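# Hang the picture on two wall hooks by its wire

## Task

Put the picture's back wire over both wall hooks so it hangs by them upright, level, with its front facing outward; it must be placed there, since a picture that drops onto the hooks counts as a failure.

## Robot and tools

Robot: two seven-joint arms, left_arm and right_arm, each ending in a parallel gripper with a wrist camera. Calibrated bases in the scene frame: left_arm at (+0.004, +0.372, 0) m, quat_wxyz (+1.000, 0, 0, +0.025); right_arm at (-0.032, -0.363, 0) m, quat_wxyz (+1.000, 0, 0, -0.017). In both base frames +z is up.

Frames. Scene frame: origin at table-top height midway between the nominal bases, +x out over the table, +z up, left_arm on the +y side (image left/right does not follow arm names). Fixed cameras and the table use the scene frame. Every hand pose, velocity, Hand target and wrist-camera pose is in that arm's own base frame. Printed hand positions and orientations may be wrong by a few centimetres, more at long reach.

Gripper geometry: fingers point along the gripper's +z, close along its y. end_effector_position is the spot between the pads when shut; fingertips sit about 33 mm past it for gaps up to 40 mm, only 9 mm when fully open. Fingers can fold: only the outer quarter of each pad (near the tip) grips reliably; grips closer to the palm may be loose, slip, or release under a harder squeeze. Pushing fingertips into a surface folds them quietly unless fully closed, spoiling the next grip.

Row format (used by execute_actions and move): 20 numbers, always both arms. Left: x, y, z, qw, qx, qy, qz, gripper position, force_limit, speed; then the same ten for the right. x, y, z is an absolute target for end_effector_position in metres in that arm's base frame; qw..qz is the absolute target orientation, w first. The last three per arm range -1 to 1. To keep an arm still, resend its last reported pose and its previous gripper numbers every time (a 0 is a real command). Keep a fixed quaternion across rows to hold orientation rather than copying a drifted reading.

Gripper numbers: position +1 = open 140 mm, about -0.8 = pads touch, -1 = close until blocked. speed: gap rate about 30 mm/s at -1, 140 at 0, 250 at +1. force_limit (for a slow close on parts up to 40 mm): about 14 N at -1, 40 N at 0, 58 N at +1; faster closes squeeze harder (about 64 N at speed 0, 116 N at +1 on rigid parts). Both start at +1. To tighten: raise force_limit and nudge position -1 to -0.98. To loosen: open and reclose slowly. object_status: 0 moving, 1 blocked while opening, 2 blocked while closing (a grip), 3 reached target or pads met; it updates 0.2-1.7 s after contact. position_measured is in counts: 3 open, ~75 = 100 mm, 139 = 60 mm, 200 = 20 mm, 230 = pads together.

Tools.
execute_actions(actions, cameras): actions is a list; each action is up to 15 rows, one per 1/30 s step, the last row held to fill 15 steps. An action is rejected for both arms if any target lies over 0.6 m, along any gripper axis, from where that gripper started the action; the whole call fails if the first action breaks this against the latest state or any action is malformed. Empty list = just report state. cameras: list of names, null/["all"] for all, [] for none.
move(target, speed, blend, blocking, cameras): target is one row or up to 15 rows; straight-line path for each gripper from its Hand target, with no obstacle avoidance; no 0.6 m check. speed in m/s, 0.002-2, default 0.25 (rotation capped at twice that in rad/s and 2.5 rad/s); one value or one per target. blend in metres: corner rounding at intermediate targets, default 0. Whole move capped at 10 s. The first row's gripper numbers go out at the start; later rows' gripper numbers are applied on arrival once everything rests. Grippers lag and can overshoot speed, especially near full stretch. blocking=false returns after about 0.5 s while motion continues; a new move replaces a running one. Result adds a "move:" line: done, off_target, moving, held, fault, plus limits (paced = pose clipped, held = steps withheld). Unnamed arms are done (within 3 mm and 2 degrees).
wait(seconds 0-10, cameras): arms hold last command; a running move continues.
stop(cameras): brakes a running move; fingers continue.
zoom_image(camera, region): camera one of cam_head_left, cam_head_right, cam_high, cam_low, cam_left_wrist, cam_right_wrist; region [x0, y0, x1, y1] pixels, origin top-left, at most 504x504; only cameras in the latest images. All images are 672x504.
clear_fault(arm): clears a reported torque or force fault on left_arm or right_arm; sends no command.
finished_scene(scene): integer, the present scene's number; irreversible. The picture must stay hung without the robot.

Control notes: each step the commanded orientation is clipped to within 32 degrees of the measured one; the arm may fall short, then heads to its Hand target, so resend the rest. Big wrist turns can swing the elbow.

Result lines: Joint positions/velocities ("within noise" = still), Joint torques (positive toward increasing joint angle), External joint torques (outside push, friction, held weight; one extra line per earlier action, up to 4), Flange force along gripper x y z (includes held weight; noisy during acceleration; exactly zero near singularities), step readings of end_effector_position (execute_actions only), Tool commands.

Faults: an arm stops on contact torque at a joint limit (waist, shoulder 35; upper arm roll 32; elbow 30; forearm roll, wrist pitch, wrist roll 12 N m), on 40 N net outside force (held weight included), on passing a joint range, or on joint speed above its limit by 10%. Ranges (rad): waist ±2.901, shoulder ±1.836, upper arm roll ±2.901, elbow -3.077 to -0.117 (straight -0.467), forearm roll ±2.876, wrist pitch 0.440 to 4.622, wrist roll ±3.051. After a force fault with a held object pinning the arm, release it first. MOTOR HOT warns of overheating (from loads, stretched arms, unreachable targets); OVER-TEMPERATURE FAULT brakes that arm 30-60 s or more.

Avoid: dropping the picture or releasing it while moving, letting it fall off the table or onto the hooks, fast impacts, hard pushes, heavy squeezing of a part still resting on something, swinging loads fast, any contact or gripping between the two arms (can end the scene). Loose objects may occasionally get nudged by outside disturbances. Thinking time lets the scene run.

Each tool is called after ">>>" by a JSON object that holds its "method" and its "body", one argument or row to a line.

## Session

>>> {"method": "execute_actions", "body": {
  "actions": []
}}

Scene clock: 0.00 s.
left_arm: end_effector_position=(+0.5558, -0.1496, +0.1144) position_measured=3 object_status=3 end_effector_quat_wxyz=(+0.288, +0.586, +0.630, -0.420) | right_arm: end_effector_position=(+0.4507, +0.4525, +0.1625) position_measured=3 object_status=3 end_effector_quat_wxyz=(-0.064, +0.940, -0.130, +0.309)
Joint positions: left_arm=[0.107 0.539 0.092 -1.884 -1.033 1.713 -2.457] | right_arm=[0.909 0.112 0.003 -2.249 -1.013 2.585 0.443]
Joint velocities: within noise
Joint torques (N m): no reading
External joint torques (N m): no reading
Flange force (N): no reading
Hand target: left_arm +0.5558, -0.1496, +0.1144; +0.288, +0.586, +0.630, -0.420 | right_arm +0.4507, +0.4525, +0.1625; -0.064, +0.940, -0.130, +0.309
Tool commands: left_gripper/position=+1.0 left_gripper/force_limit=+1.0 left_gripper/speed=+1.0 right_gripper/position=+1.0 right_gripper/force_limit=+1.0 right_gripper/speed=+1.0

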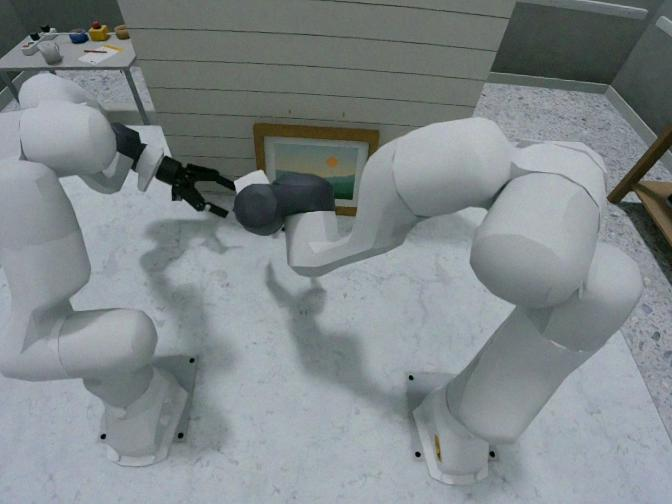

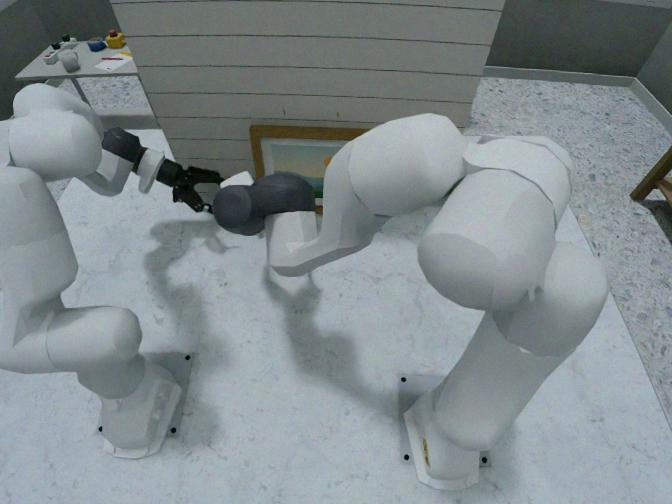

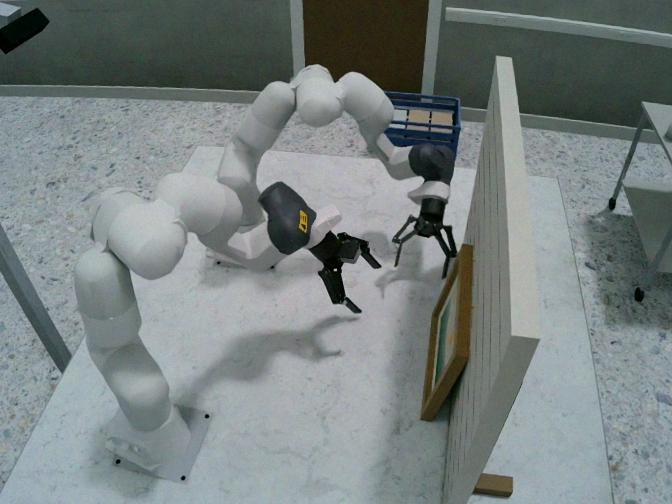

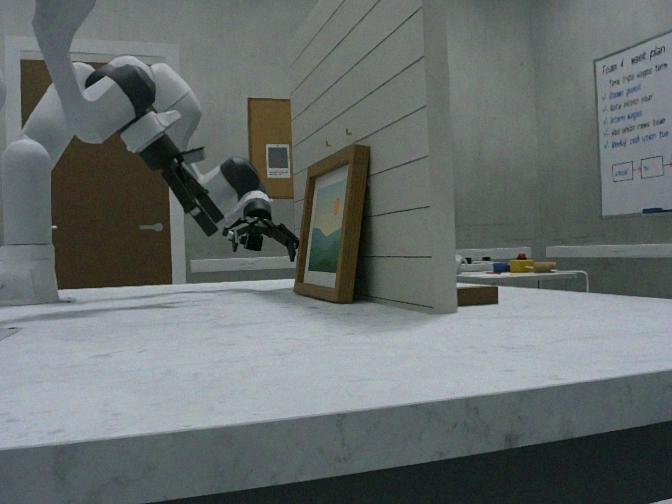

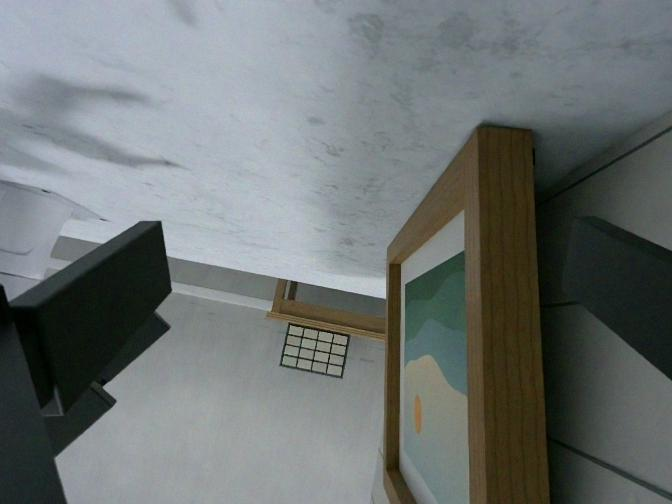

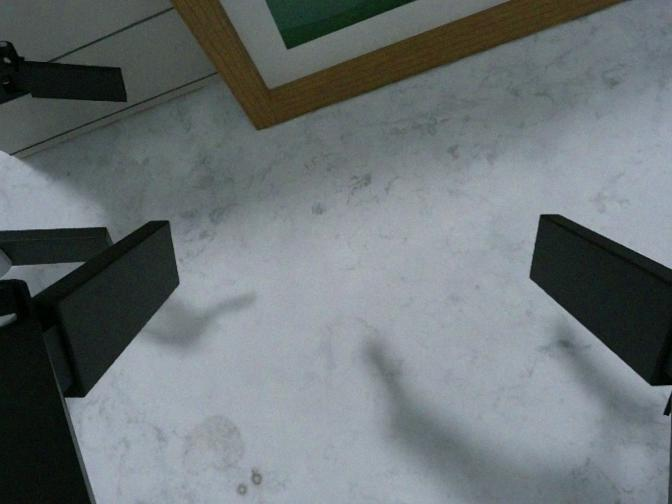

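>>> {"method": "zoom_image", "body": {
  "camera": "cam_low",
  "region": [270, 110, 400, 310]
}}

>>> {"method": "zoom_image", "body": {
  "camera": "cam_head_left",
  "region": [230, 90, 400, 230]
}}

>>> {"method": "zoom_image", "body": {
  "camera": "cam_high",
  "region": [390, 220, 550, 430]
}}

>>> {"method": "zoom_image", "body": {
  "camera": "cam_left_wrist",
  "region": [350, 100, 672, 504]
}}

>>> {"method": "zoom_image", "body": {
  "camera": "cam_head_right",
  "region": [230, 90, 400, 230]
}}

Scaled by 2.520 from the camera's 672x504 image, which has a finer 960x720 frame.

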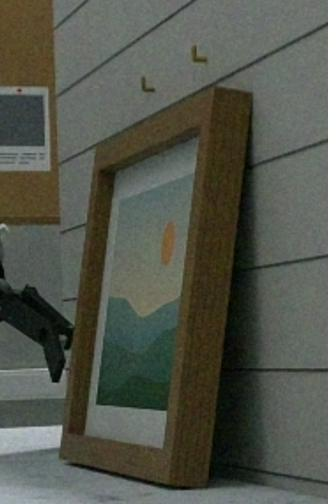

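Scaled by 2.965 from the camera's 672x504 image, which has a finer 960x720 frame.

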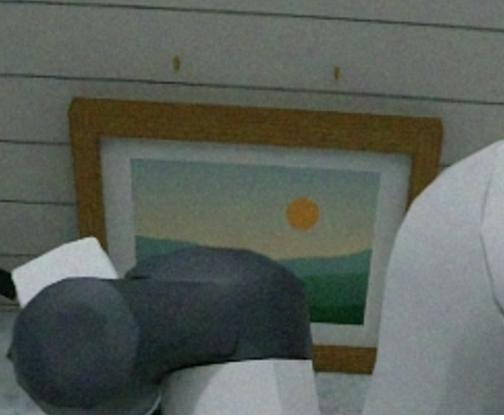

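Scaled by 2.400 from the camera's 672x504 image, which has a finer 960x720 frame.

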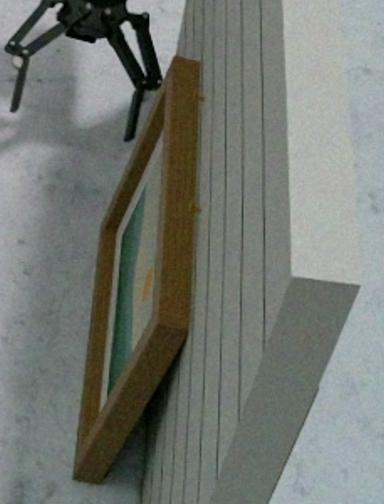

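Scaled by 1.248 from the camera's 672x504 image, which has a finer 960x720 frame.

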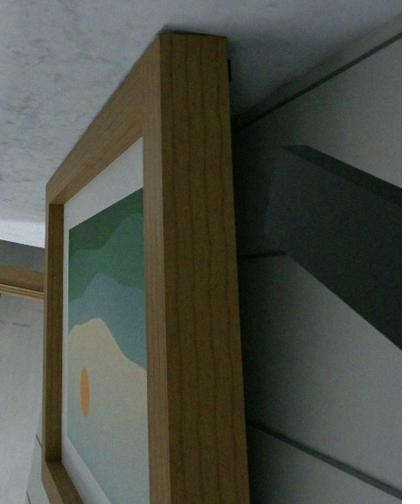

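Scaled by 2.965 from the camera's 672x504 image, which has a finer 960x720 frame.

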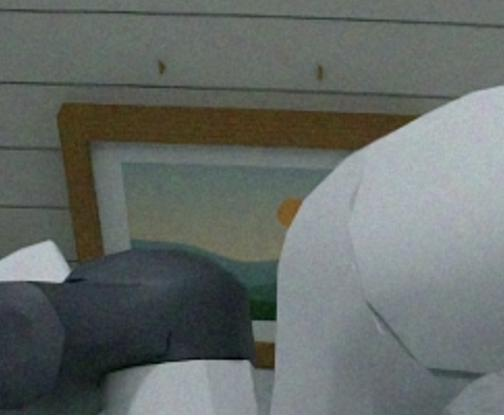

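>>> {"method": "move", "body": {
  "target": [0.5558,-0.1496,0.1144,0.288,0.586,0.630,-0.420,1,1,1,0.39,0.33,0.30,0,0.7071,0,0.7071,1,1,1],
  "cameras": ["cam_right_wrist","cam_head_left","cam_high"]
}}

Scene clock: 5.67 s.
left_arm: end_effector_position=(+0.5558, -0.1496, +0.1144) position_measured=3 object_status=3 end_effector_quat_wxyz=(+0.288, +0.586, +0.630, -0.420) | right_arm: end_effector_position=(+0.3900, +0.3301, +0.2994) position_measured=3 object_status=3 end_effector_quat_wxyz=(+0.002, +0.708, +0.001, +0.706)
Joint positions: left_arm=[0.107 0.539 0.092 -1.884 -1.033 1.713 -2.457] | right_arm=[1.047 -0.197 0.275 -2.774 -1.759 1.751 1.033]
Joint velocities: left_arm=[within noise] | right_arm=[-0.001 0.001 0 0 0.001 -0.003 0.006]
Joint torques (N m): left_arm=[1.09 -45.43 0.53 18.64 -0.53 -0.44 0.02] | right_arm=[-0.64 -17.93 -0.98 17.72 -1.38 -2.44 0.44]
External joint torques (N m): left_arm=[1.2 -1.79 -0.28 -0.5 0.26 0.08 0.07] | right_arm=[-0.61 0.5 -0.17 0.11 -0.23 -0.25 0.41]
Flange force (N): left_arm=[-2.1 -6.7 -0.8] | right_arm=[-3.3 -1.5 2.3]
Hand target: left_arm +0.5558, -0.1496, +0.1144; +0.288, +0.586, +0.630, -0.420 | right_arm +0.3900, +0.3300, +0.3000; +0.000, +0.707, +0.000, +0.707
Off the commanded pose: left_arm 0.000 m, 0 deg | right_arm 0.001 m, 0 deg.
move: done
Images, in order (width x height): cam_head_left 672x504, cam_high 672x504, cam_right_wrist 672x504.

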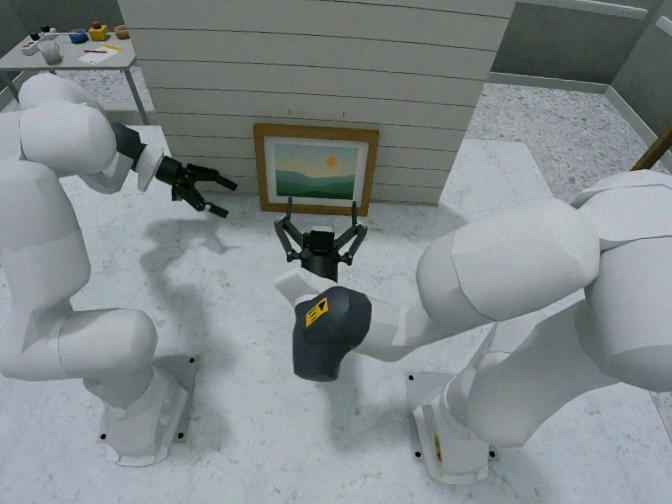

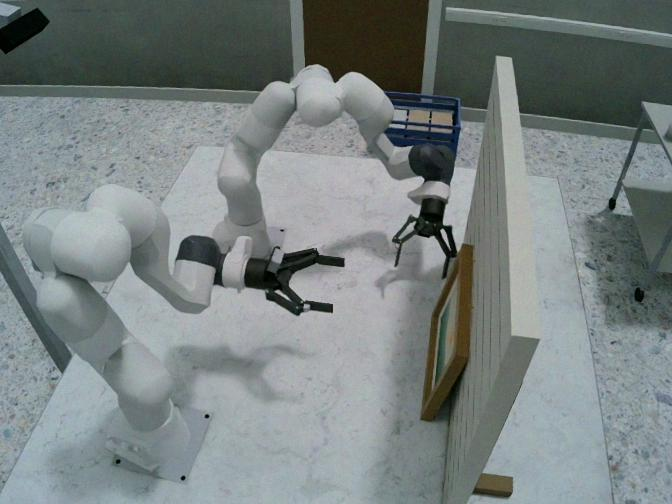

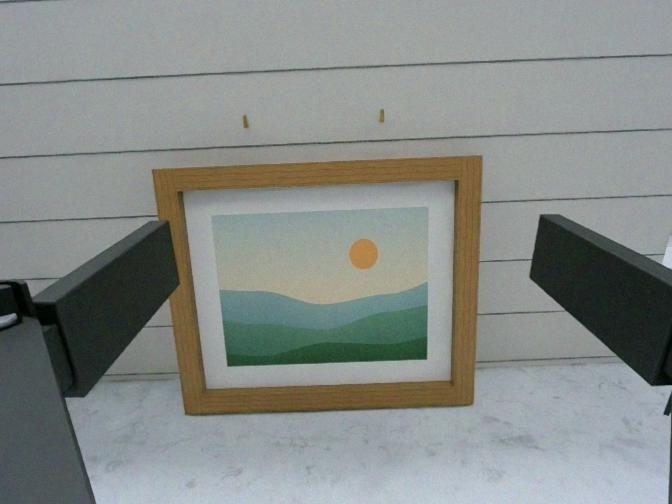

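>>> {"method": "move", "body": {
  "target": [0.5558,-0.1496,0.1144,0.288,0.586,0.630,-0.420,1,1,1,0.57,0.35,0.30,0.4685,-0.5295,0.5295,-0.4685,-0.08,0,0],
  "cameras": ["cam_right_wrist","cam_head_left","cam_low","cam_left_wrist"]
}}

Scene clock: 11.83 s.
left_arm: end_effector_position=(+0.5558, -0.1496, +0.1144) position_measured=3 object_status=3 end_effector_quat_wxyz=(+0.288, +0.586, +0.630, -0.420) | right_arm: end_effector_position=(+0.5695, +0.3511, +0.3027) position_measured=139 object_status=3 end_effector_quat_wxyz=(-0.469, +0.530, -0.528, +0.470)
Joint positions: left_arm=[0.107 0.539 0.092 -1.884 -1.033 1.713 -2.457] | right_arm=[0.876 0.008 -0.022 -2.421 -2.078 2.113 2.525]
Joint velocities: left_arm=[within noise] | right_arm=[-0.001 0 0.001 -0.001 -0.001 0 0.006]
Joint torques (N m): left_arm=[1.04 -45.43 0.58 18.67 -0.54 -0.42 0.02] | right_arm=[-0.98 -27.63 -0.48 20.83 -1.02 -1.54 0.25]
External joint torques (N m): left_arm=[1.09 -2.01 -0.28 -0.38 0.25 0.09 0.06] | right_arm=[-0.84 1.06 -0.33 0.24 -0.21 0.3 0.35]
Flange force (N): left_arm=[-2.5 -6.8 -0.9] | right_arm=[-0.8 2.1 4.6]
Hand target: left_arm +0.5558, -0.1496, +0.1144; +0.288, +0.586, +0.630, -0.420 | right_arm +0.5700, +0.3500, +0.3000; -0.468, +0.530, -0.530, +0.469
Off the commanded pose: left_arm 0.000 m, 0 deg | right_arm 0.003 m, 0 deg.
move: done
Images, in order (width x height): cam_head_left 672x504, cam_low 672x504, cam_left_wrist 672x504, cam_right_wrist 672x504.

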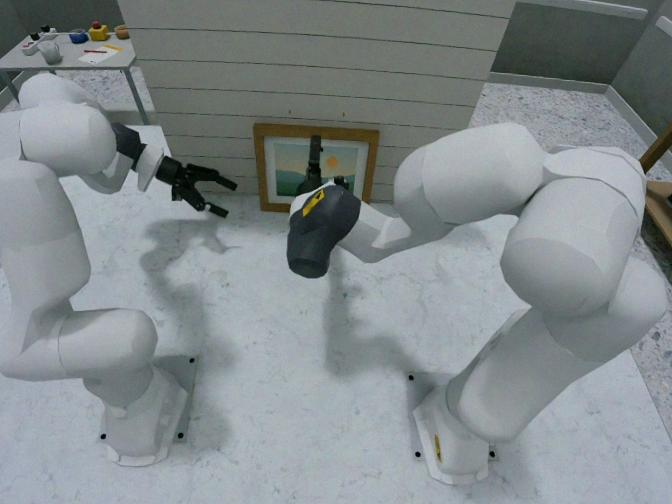

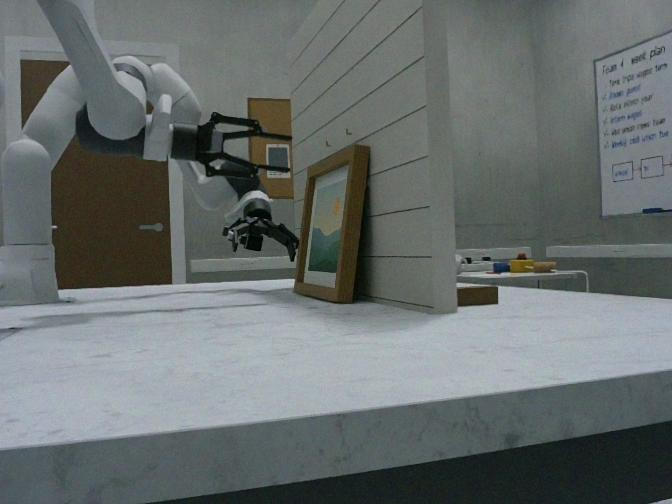

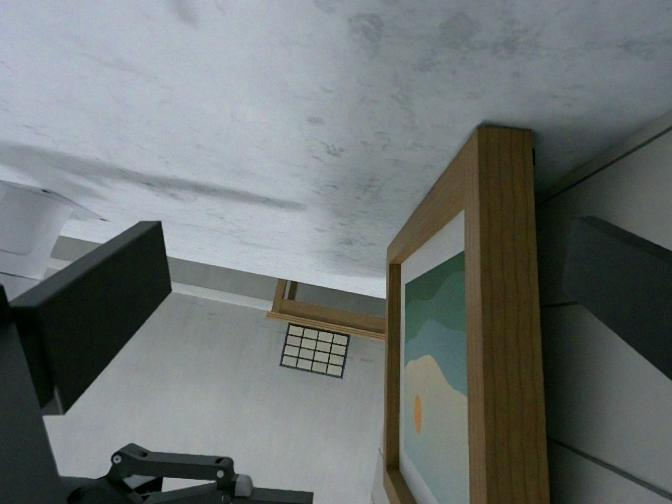

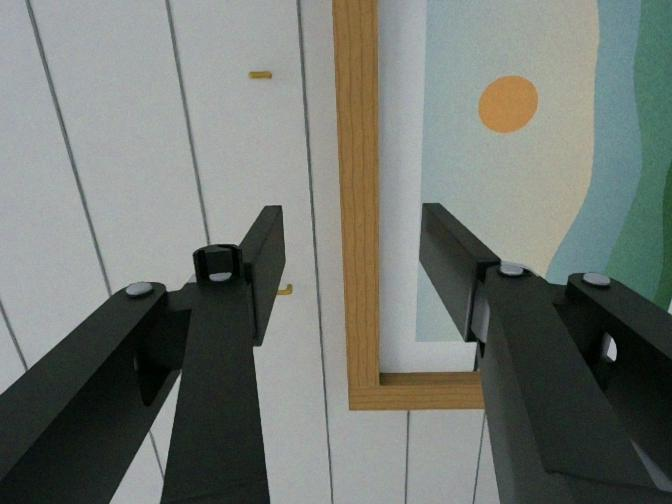

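>>> {"method": "zoom_image", "body": {
  "camera": "cam_right_wrist",
  "region": [320, 280, 500, 430]
}}

>>> {"method": "zoom_image", "body": {
  "camera": "cam_low",
  "region": [280, 130, 400, 220]
}}

Scaled by 2.800 from the camera's 672x504 image, which has a finer 960x720 frame.

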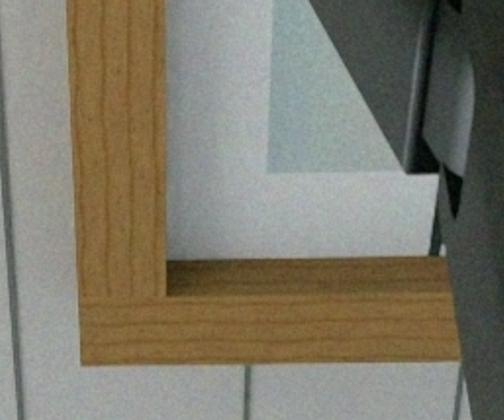

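Scaled by 4.200 from the camera's 672x504 image, which has a finer 960x720 frame.

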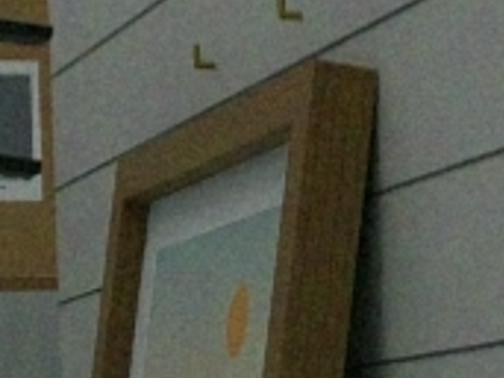

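>>> {"method": "move", "body": {
  "target": [0.5558,-0.1496,0.1144,0.288,0.586,0.630,-0.420,1,1,1,0.63,0.333,0.287,0.4685,-0.5295,0.5295,-0.4685,-0.08,0,0],
  "cameras": ["cam_right_wrist","cam_low"],
  "speed": 0.12
}}

>>> {"method": "zoom_image", "body": {
  "camera": "cam_low",
  "region": [200, 90, 400, 220]
}}

Scene clock: 14.80 s.
left_arm: end_effector_position=(+0.5558, -0.1496, +0.1144) position_measured=3 object_status=3 end_effector_quat_wxyz=(+0.288, +0.586, +0.630, -0.420) | right_arm: end_effector_position=(+0.6297, +0.3329, +0.2890) position_measured=139 object_status=3 end_effector_quat_wxyz=(-0.468, +0.530, -0.528, +0.471)
Joint positions: left_arm=[0.107 0.539 0.092 -1.884 -1.033 1.713 -2.457] | right_arm=[0.809 0.115 -0.084 -2.314 -2.199 2.189 2.582]
Joint velocities: left_arm=[within noise] | right_arm=[-0.001 0 0 -0.001 -0.001 0.001 0.005]
Joint torques (N m): left_arm=[1.08 -45.47 0.54 18.61 -0.53 -0.43 0.04] | right_arm=[-0.81 -31.28 -0.55 21.6 -0.9 -1.58 0.31]
External joint torques (N m): left_arm=[1.05 -1.9 -0.39 -0.51 0.25 0.06 0.08] | right_arm=[-0.76 1 -0.12 0.91 -0.19 0.33 0.41]
Flange force (N): left_arm=[-2.4 -7.1 -0.6] | right_arm=[-1.8 1.7 6.1]
Hand target: left_arm +0.5558, -0.1496, +0.1144; +0.288, +0.586, +0.630, -0.420 | right_arm +0.6300, +0.3330, +0.2870; -0.468, +0.530, -0.530, +0.469
Off the commanded pose: left_arm 0.000 m, 0 deg | right_arm 0.002 m, 0 deg.
move: done
Images, in order (width x height): cam_low 672x504, cam_right_wrist 672x504.

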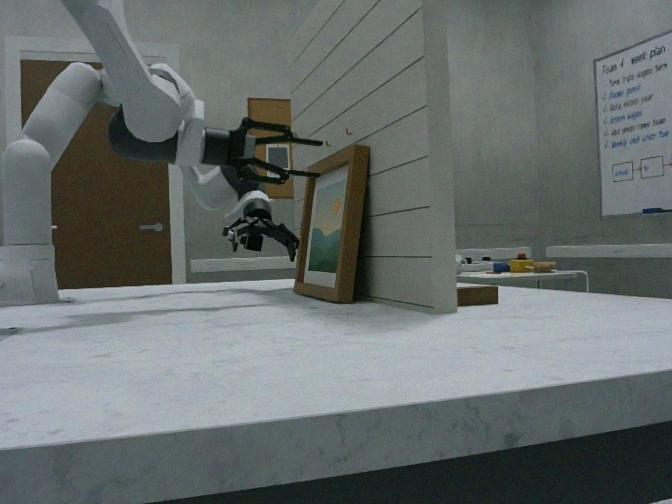

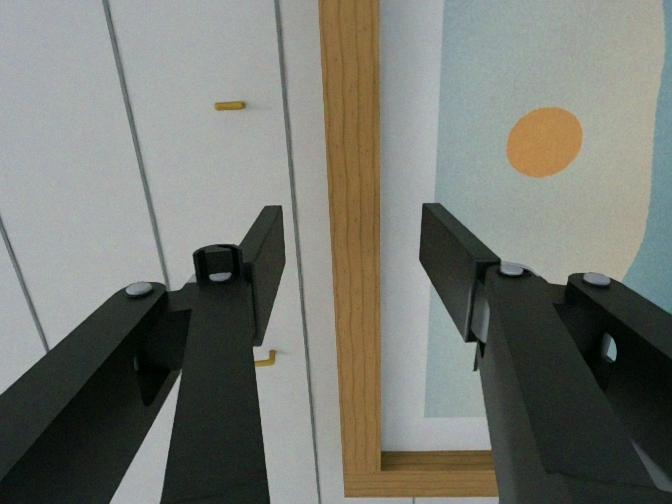

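Scaled by 2.520 from the camera's 672x504 image, which has a finer 960x720 frame.

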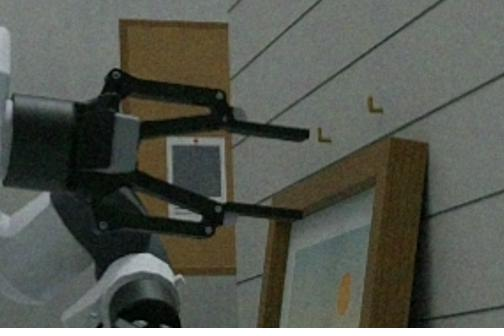

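>>> {"method": "move", "body": {
  "target": [0.5558,-0.1496,0.1144,0.288,0.586,0.630,-0.420,1,1,1,0.66,0.333,0.281,0.4685,-0.5295,0.5295,-0.4685,-0.08,0,0],
  "cameras": ["cam_right_wrist","cam_low"],
  "speed": 0.08
}}

>>> {"method": "zoom_image", "body": {
  "camera": "cam_low",
  "region": [270, 110, 390, 200]
}}

>>> {"method": "zoom_image", "body": {
  "camera": "cam_right_wrist",
  "region": [240, 150, 460, 320]
}}

Scene clock: 16.23 s.
left_arm: end_effector_position=(+0.5558, -0.1496, +0.1144) position_measured=3 object_status=3 end_effector_quat_wxyz=(+0.288, +0.586, +0.630, -0.420) | right_arm: end_effector_position=(+0.6595, +0.3333, +0.2832) position_measured=139 object_status=3 end_effector_quat_wxyz=(-0.468, +0.530, -0.528, +0.471)
Joint positions: left_arm=[0.107 0.539 0.092 -1.884 -1.033 1.713 -2.457] | right_arm=[0.783 0.185 -0.101 -2.233 -2.235 2.223 2.597]
Joint velocities: left_arm=[within noise] | right_arm=[0 0.001 0 0.001 -0.002 0.004 0.007]
Joint torques (N m): left_arm=[1.07 -45.47 0.55 18.65 -0.53 -0.44 0.01] | right_arm=[-1.16 -33.65 -0.75 21.83 -0.85 -1.59 0.24]
External joint torques (N m): left_arm=[1.12 -1.88 -0.31 -0.48 0.27 0.07 0.05] | right_arm=[-0.93 1.21 0.2 0.91 -0.18 0.37 0.34]
Flange force (N): left_arm=[-2.3 -6.9 -0.8] | right_arm=[-2.1 1.8 6.6]
Hand target: left_arm +0.5558, -0.1496, +0.1144; +0.288, +0.586, +0.630, -0.420 | right_arm +0.6600, +0.3330, +0.2810; -0.469, +0.530, -0.530, +0.469
Off the commanded pose: left_arm 0.000 m, 0 deg | right_arm 0.002 m, 0 deg.
move: done
Images, in order (width x height): cam_low 672x504, cam_right_wrist 672x504.

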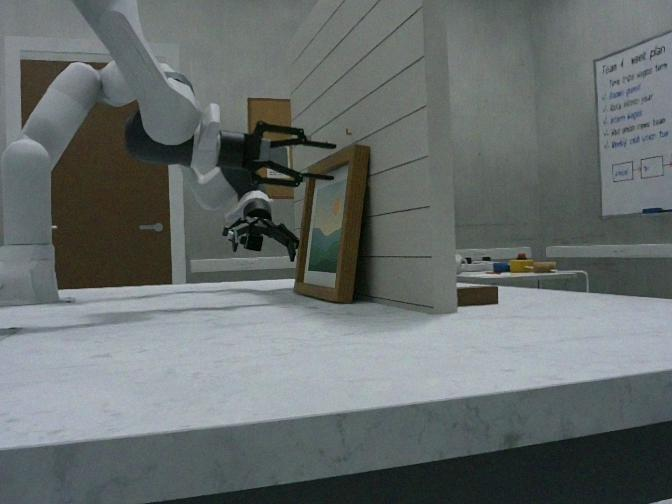

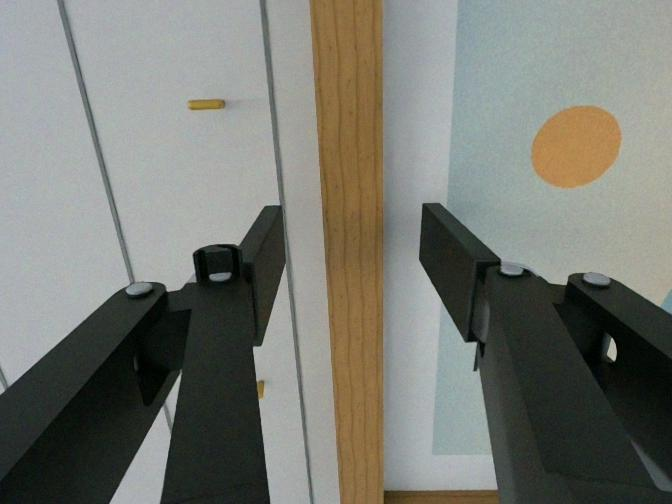

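Scaled by 4.200 from the camera's 672x504 image, which has a finer 960x720 frame.

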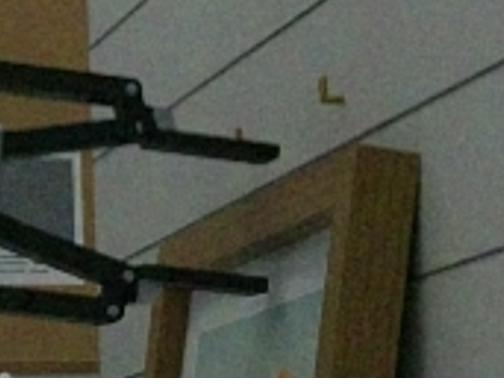

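Scaled by 2.291 from the camera's 672x504 image, which has a finer 960x720 frame.

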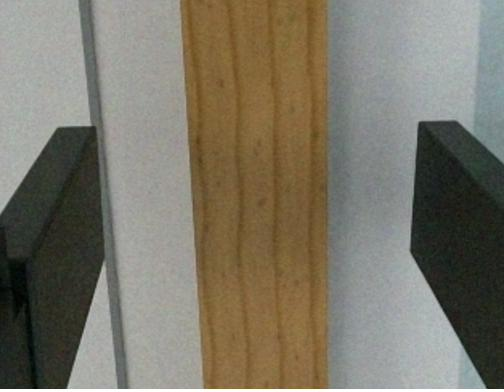

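>>> {"method": "move", "body": {
  "target": [0.5558,-0.1496,0.1144,0.288,0.586,0.630,-0.420,1,1,1,0.674,0.333,0.2793,0.4685,-0.5295,0.5295,-0.4685,-0.08,0,0],
  "cameras": ["cam_right_wrist","cam_low"],
  "speed": 0.06
}}

>>> {"method": "zoom_image", "body": {
  "camera": "cam_low",
  "region": [270, 110, 390, 200]
}}

>>> {"method": "zoom_image", "body": {
  "camera": "cam_right_wrist",
  "region": [240, 150, 460, 320]
}}

Scene clock: 17.47 s.
left_arm: end_effector_position=(+0.5558, -0.1496, +0.1144) position_measured=3 object_status=3 end_effector_quat_wxyz=(+0.288, +0.586, +0.630, -0.420) | right_arm: end_effector_position=(+0.6725, +0.3339, +0.2797) position_measured=139 object_status=3 end_effector_quat_wxyz=(-0.468, +0.531, -0.528, +0.470)
Joint positions: left_arm=[0.107 0.539 0.092 -1.884 -1.033 1.713 -2.457] | right_arm=[0.77 0.216 -0.106 -2.195 -2.247 2.242 2.602]
Joint velocities: left_arm=[within noise] | right_arm=[-0.002 0.001 0 0.003 0 0.005 0.002]
Joint torques (N m): left_arm=[1.08 -45.42 0.56 18.69 -0.55 -0.43 0.01] | right_arm=[-1.07 -35.1 -1.24 22.83 -1.07 -1.74 0.22]
External joint torques (N m): left_arm=[1.09 -1.97 -0.34 -0.35 0.24 0.08 0.05] | right_arm=[-0.92 0.52 -0.23 2.06 -0.44 0.18 0.32]
Flange force (N): left_arm=[-2.4 -6.6 -0.9] | right_arm=[-2.6 0.5 8.7]
Hand target: left_arm +0.5558, -0.1496, +0.1144; +0.288, +0.586, +0.630, -0.420 | right_arm +0.6740, +0.3330, +0.2793; -0.469, +0.530, -0.530, +0.469
Off the commanded pose: left_arm 0.000 m, 0 deg | right_arm 0.002 m, 0 deg.
move: done
Images, in order (width x height): cam_low 672x504, cam_right_wrist 672x504.

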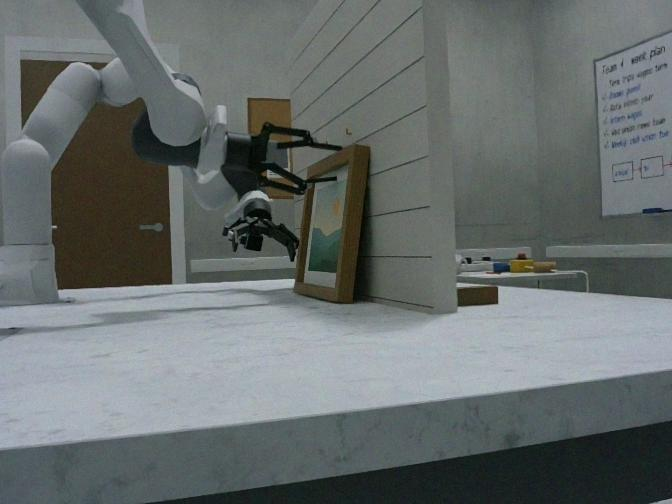

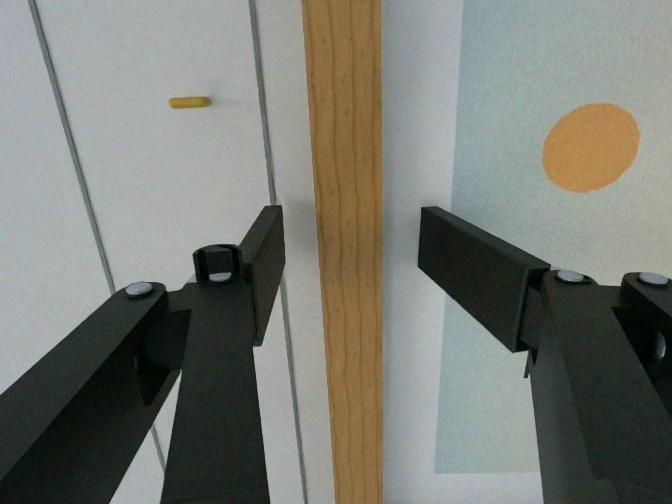

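Scaled by 4.200 from the camera's 672x504 image, which has a finer 960x720 frame.

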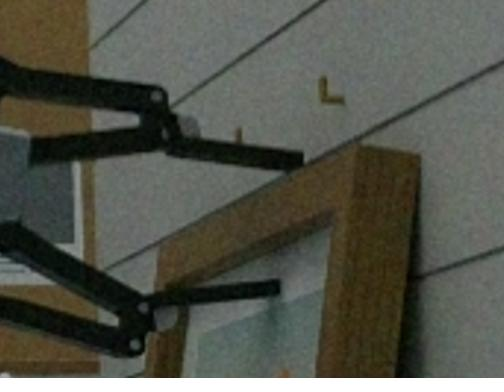

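Scaled by 2.291 from the camera's 672x504 image, which has a finer 960x720 frame.

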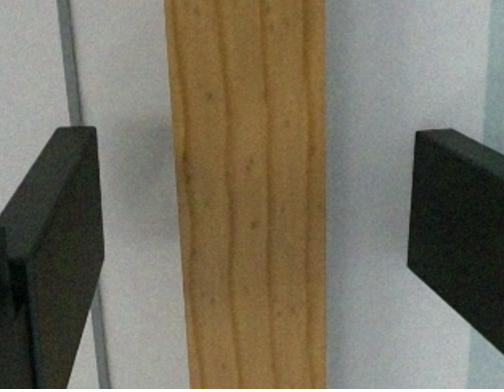

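>>> {"method": "move", "body": {
  "target": [0.5558,-0.1496,0.1144,0.288,0.586,0.630,-0.420,1,1,1,0.668,0.333,0.280,0.4685,-0.5295,0.5295,-0.4685,-0.08,0,0],
  "cameras": ["cam_right_wrist","cam_low"],
  "speed": 0.06
}}

>>> {"method": "zoom_image", "body": {
  "camera": "cam_low",
  "region": [270, 110, 390, 200]
}}

Scene clock: 18.40 s.
left_arm: end_effector_position=(+0.5558, -0.1496, +0.1144) position_measured=3 object_status=3 end_effector_quat_wxyz=(+0.288, +0.586, +0.630, -0.420) | right_arm: end_effector_position=(+0.6687, +0.3332, +0.2800) position_measured=139 object_status=3 end_effector_quat_wxyz=(-0.468, +0.531, -0.528, +0.469)
Joint positions: left_arm=[0.107 0.539 0.092 -1.884 -1.033 1.713 -2.457] | right_arm=[0.771 0.206 -0.104 -2.208 -2.248 2.24 2.602]
Joint velocities: left_arm=[within noise] | right_arm=[0 -0.001 0.002 -0.002 0 -0.004 -0.001]
Joint torques (N m): left_arm=[1.08 -45.5 0.58 18.67 -0.54 -0.43 -0.01] | right_arm=[-0.62 -35 -0.95 20.15 -0.08 -1.97 0.2]
External joint torques (N m): left_arm=[1.17 -1.99 -0.25 -0.41 0.25 0.08 0.03] | right_arm=[-0.51 0.5 -0.02 -0.81 0.56 -0.03 0.3]
Flange force (N): left_arm=[-2.5 -6.9 -1.0] | right_arm=[0.6 1.3 -1.3]
Hand target: left_arm +0.5558, -0.1496, +0.1144; +0.288, +0.586, +0.630, -0.420 | right_arm +0.6680, +0.3330, +0.2800; -0.469, +0.530, -0.530, +0.469
Off the commanded pose: left_arm 0.000 m, 0 deg | right_arm 0.001 m, 0 deg.
move: done
Images, in order (width x height): cam_low 672x504, cam_right_wrist 672x504.

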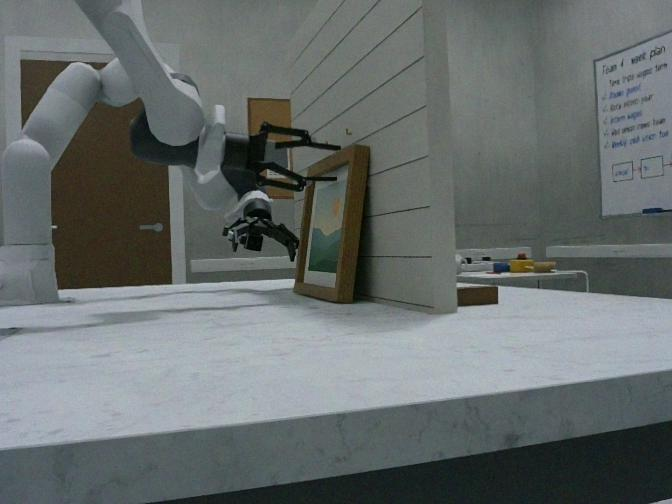

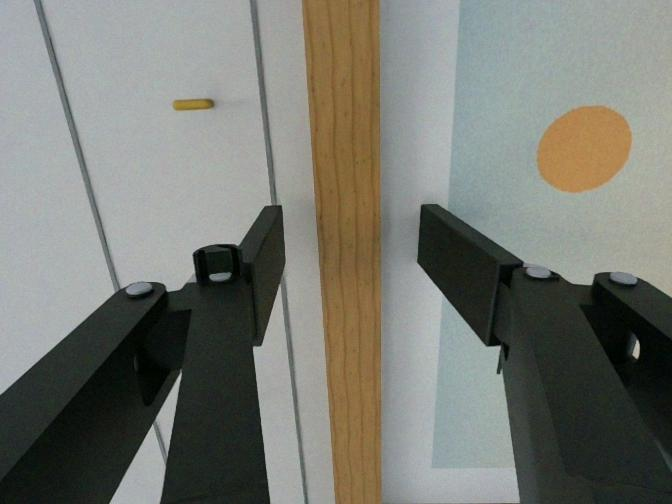

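Scaled by 4.200 from the camera's 672x504 image, which has a finer 960x720 frame.

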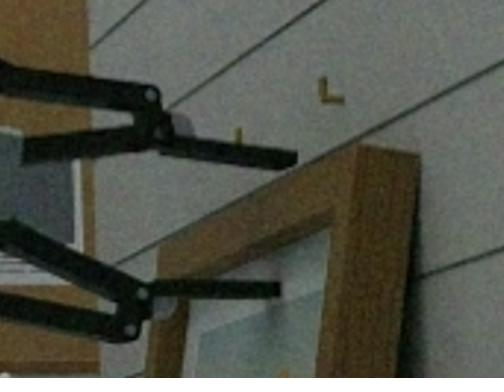

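>>> {"method": "move", "body": {
  "target": [
    [0.5558,-0.1496,0.1144,0.288,0.586,0.630,-0.420,1,1,1,0.659,0.333,0.281,0.4685,-0.5295,0.5295,-0.4685,-0.08,0,0],
    [0.5558,-0.1496,0.1144,0.288,0.586,0.630,-0.420,1,1,1,0.661,0.333,0.2805,0.4685,-0.5295,0.5295,-0.4685,-1,-1,-1]
  ],
  "cameras": ["cam_right_wrist","cam_low"],
  "speed": 0.06
}}

>>> {"method": "zoom_image", "body": {
  "camera": "cam_low",
  "region": [270, 110, 390, 200]
}}

Scene clock: 20.83 s.
left_arm: end_effector_position=(+0.5558, -0.1496, +0.1144) position_measured=3 object_status=3 end_effector_quat_wxyz=(+0.288, +0.586, +0.630, -0.420) | right_arm: end_effector_position=(+0.6618, +0.3329, +0.2825) position_measured=192 object_status=0 end_effector_quat_wxyz=(-0.469, +0.529, -0.528, +0.470)
Joint positions: left_arm=[0.107 0.539 0.092 -1.884 -1.033 1.713 -2.457] | right_arm=[0.777 0.189 -0.099 -2.228 -2.24 2.227 2.602]
Joint velocities: within noise
Joint torques (N m): left_arm=[1.08 -45.44 0.58 18.64 -0.54 -0.44 -0.02] | right_arm=[-0.97 -32.91 -0.87 20.95 -0.33 -1.62 0.09]
External joint torques (N m): left_arm=[1.01 -1.89 -0.38 -0.5 0.25 0.05 0.03] | right_arm=[-0.99 2.1 -0.15 -0.04 0.34 0.33 0.2]
Flange force (N): left_arm=[-2.5 -6.9 -0.6] | right_arm=[-2.5 3.0 5.6]
Hand target: left_arm +0.5558, -0.1496, +0.1144; +0.288, +0.586, +0.630, -0.420 | right_arm +0.6610, +0.3330, +0.2805; -0.469, +0.530, -0.530, +0.469
Off the commanded pose: left_arm 0.000 m, 0 deg | right_arm 0.002 m, 0 deg.
move: done
Images, in order (width x height): cam_low 672x504, cam_right_wrist 672x504.

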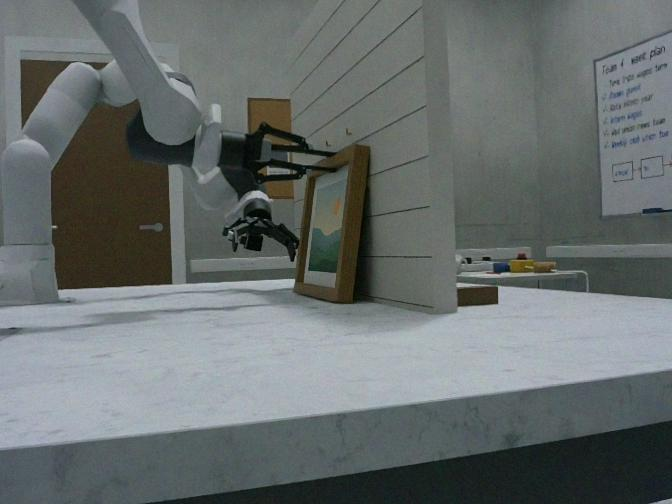

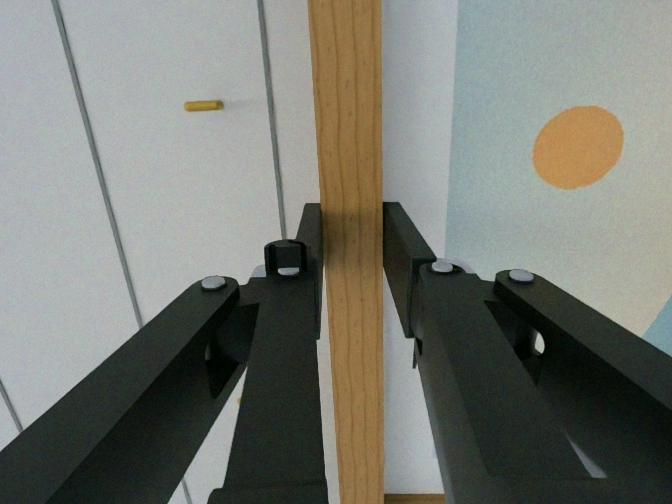

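Scaled by 4.200 from the camera's 672x504 image, which has a finer 960x720 frame.

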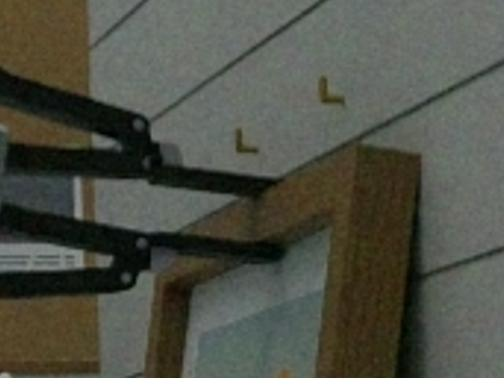

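>>> {"method": "wait", "body": {
  "seconds": 1.2,
  "cameras": ["cam_right_wrist"]
}}

Scene clock: 22.13 s.
left_arm: end_effector_position=(+0.5558, -0.1496, +0.1144) position_measured=3 object_status=3 end_effector_quat_wxyz=(+0.288, +0.586, +0.630, -0.420) | right_arm: end_effector_position=(+0.6617, +0.3329, +0.2825) position_measured=192 object_status=2 end_effector_quat_wxyz=(-0.469, +0.529, -0.528, +0.470)
Joint positions: left_arm=[0.107 0.539 0.092 -1.884 -1.033 1.713 -2.457] | right_arm=[0.777 0.189 -0.099 -2.228 -2.24 2.227 2.602]
Joint velocities: within noise
Joint torques (N m): left_arm=[1.11 -45.43 0.62 18.62 -0.53 -0.43 0.01] | right_arm=[-0.91 -33 -0.89 20.97 -0.32 -1.65 0.12]
External joint torques (N m): left_arm=[1.02 -1.89 -0.36 -0.49 0.26 0.06 0.06] | right_arm=[-0.87 1.74 -0.12 0.19 0.35 0.28 0.22]
Flange force (N): left_arm=[-2.4 -6.9 -0.7] | right_arm=[-2.5 2.4 5.2]
Hand target: left_arm +0.5558, -0.1496, +0.1144; +0.288, +0.586, +0.630, -0.420 | right_arm +0.6610, +0.3330, +0.2805; -0.469, +0.530, -0.530, +0.469
Tool commands: left_gripper/position=+1.0 left_gripper/force_limit=+1.0 left_gripper/speed=+1.0 right_gripper/position=-1.0 right_gripper/force_limit=-1.0 right_gripper/speed=-1.0
Off the commanded pose: left_arm 0.000 m, 0 deg | right_arm 0.002 m, 0 deg.
wait: 1.20 s; at rest by 0.07 s
Images, in order (width x height): cam_right_wrist 672x504.

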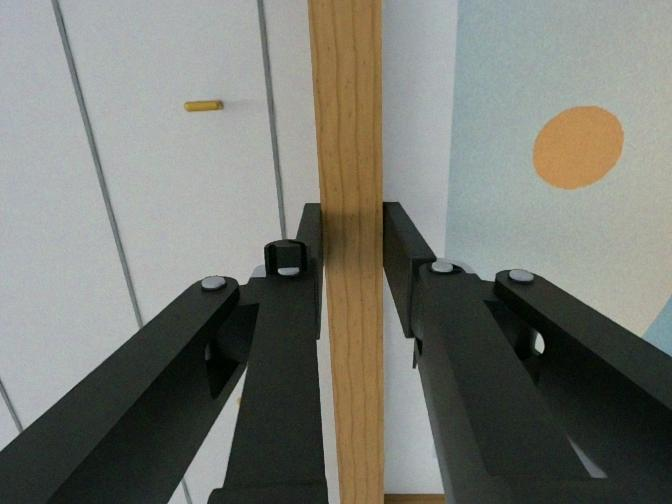

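>>> {"method": "move", "body": {
  "target": [
    [0.5558,-0.1496,0.1144,0.288,0.586,0.630,-0.420,1,1,1,0.661,0.333,0.2825,0.4685,-0.5295,0.5295,-0.4685,-0.98,0,-1],
    [0.5558,-0.1496,0.1144,0.288,0.586,0.630,-0.420,1,1,1,0.656,0.333,0.2905,0.4685,-0.5295,0.5295,-0.4685,-0.98,0,-1]
  ],
  "cameras": ["cam_right_wrist","cam_low"],
  "speed": 0.04
}}

Scene clock: 23.90 s.
left_arm: end_effector_position=(+0.5558, -0.1496, +0.1144) position_measured=3 object_status=3 end_effector_quat_wxyz=(+0.288, +0.586, +0.630, -0.420) | right_arm: end_effector_position=(+0.6556, +0.3313, +0.2832) position_measured=194 object_status=2 end_effector_quat_wxyz=(-0.463, +0.534, -0.529, +0.469)
Joint positions: left_arm=[0.107 0.539 0.092 -1.884 -1.033 1.713 -2.457] | right_arm=[0.777 0.169 -0.096 -2.245 -2.227 2.235 2.581]
Joint velocities: within noise
Joint torques (N m): left_arm=[1.14 -45.48 0.6 18.67 -0.54 -0.42 -0.02] | right_arm=[-0.33 -37.7 -0.61 23.39 -0.18 -2.5 0.26]
External joint torques (N m): left_arm=[1.23 -1.98 -0.23 -0.44 0.25 0.08 0.03] | right_arm=[-0.17 -3.55 0.17 2.59 0.46 -0.6 0.36]
Flange force (N): left_arm=[-2.4 -7.0 -1.0] | right_arm=[-0.4 -5.9 -1.8]
Hand target: left_arm +0.5558, -0.1496, +0.1144; +0.288, +0.586, +0.630, -0.420 | right_arm +0.6560, +0.3330, +0.2905; -0.469, +0.530, -0.530, +0.469
Off the commanded pose: left_arm 0.000 m, 0 deg | right_arm 0.008 m, 1 deg.
move: off_target (right_arm)
Images, in order (width x height): cam_low 672x504, cam_right_wrist 672x504.

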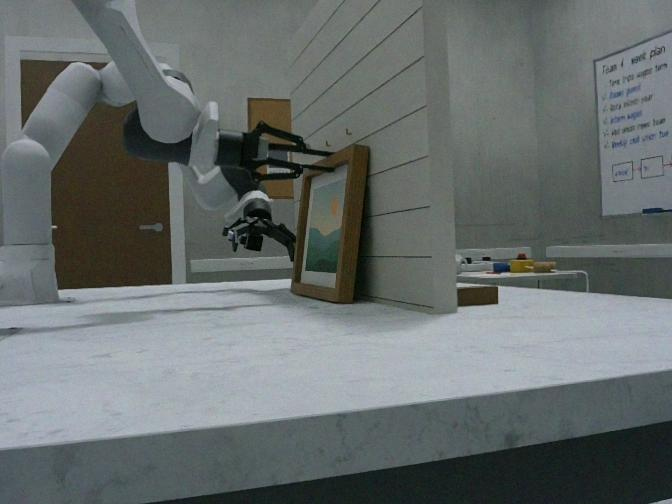

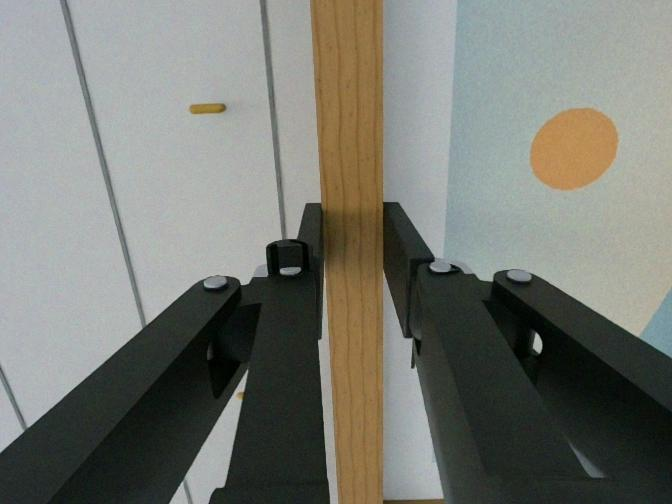

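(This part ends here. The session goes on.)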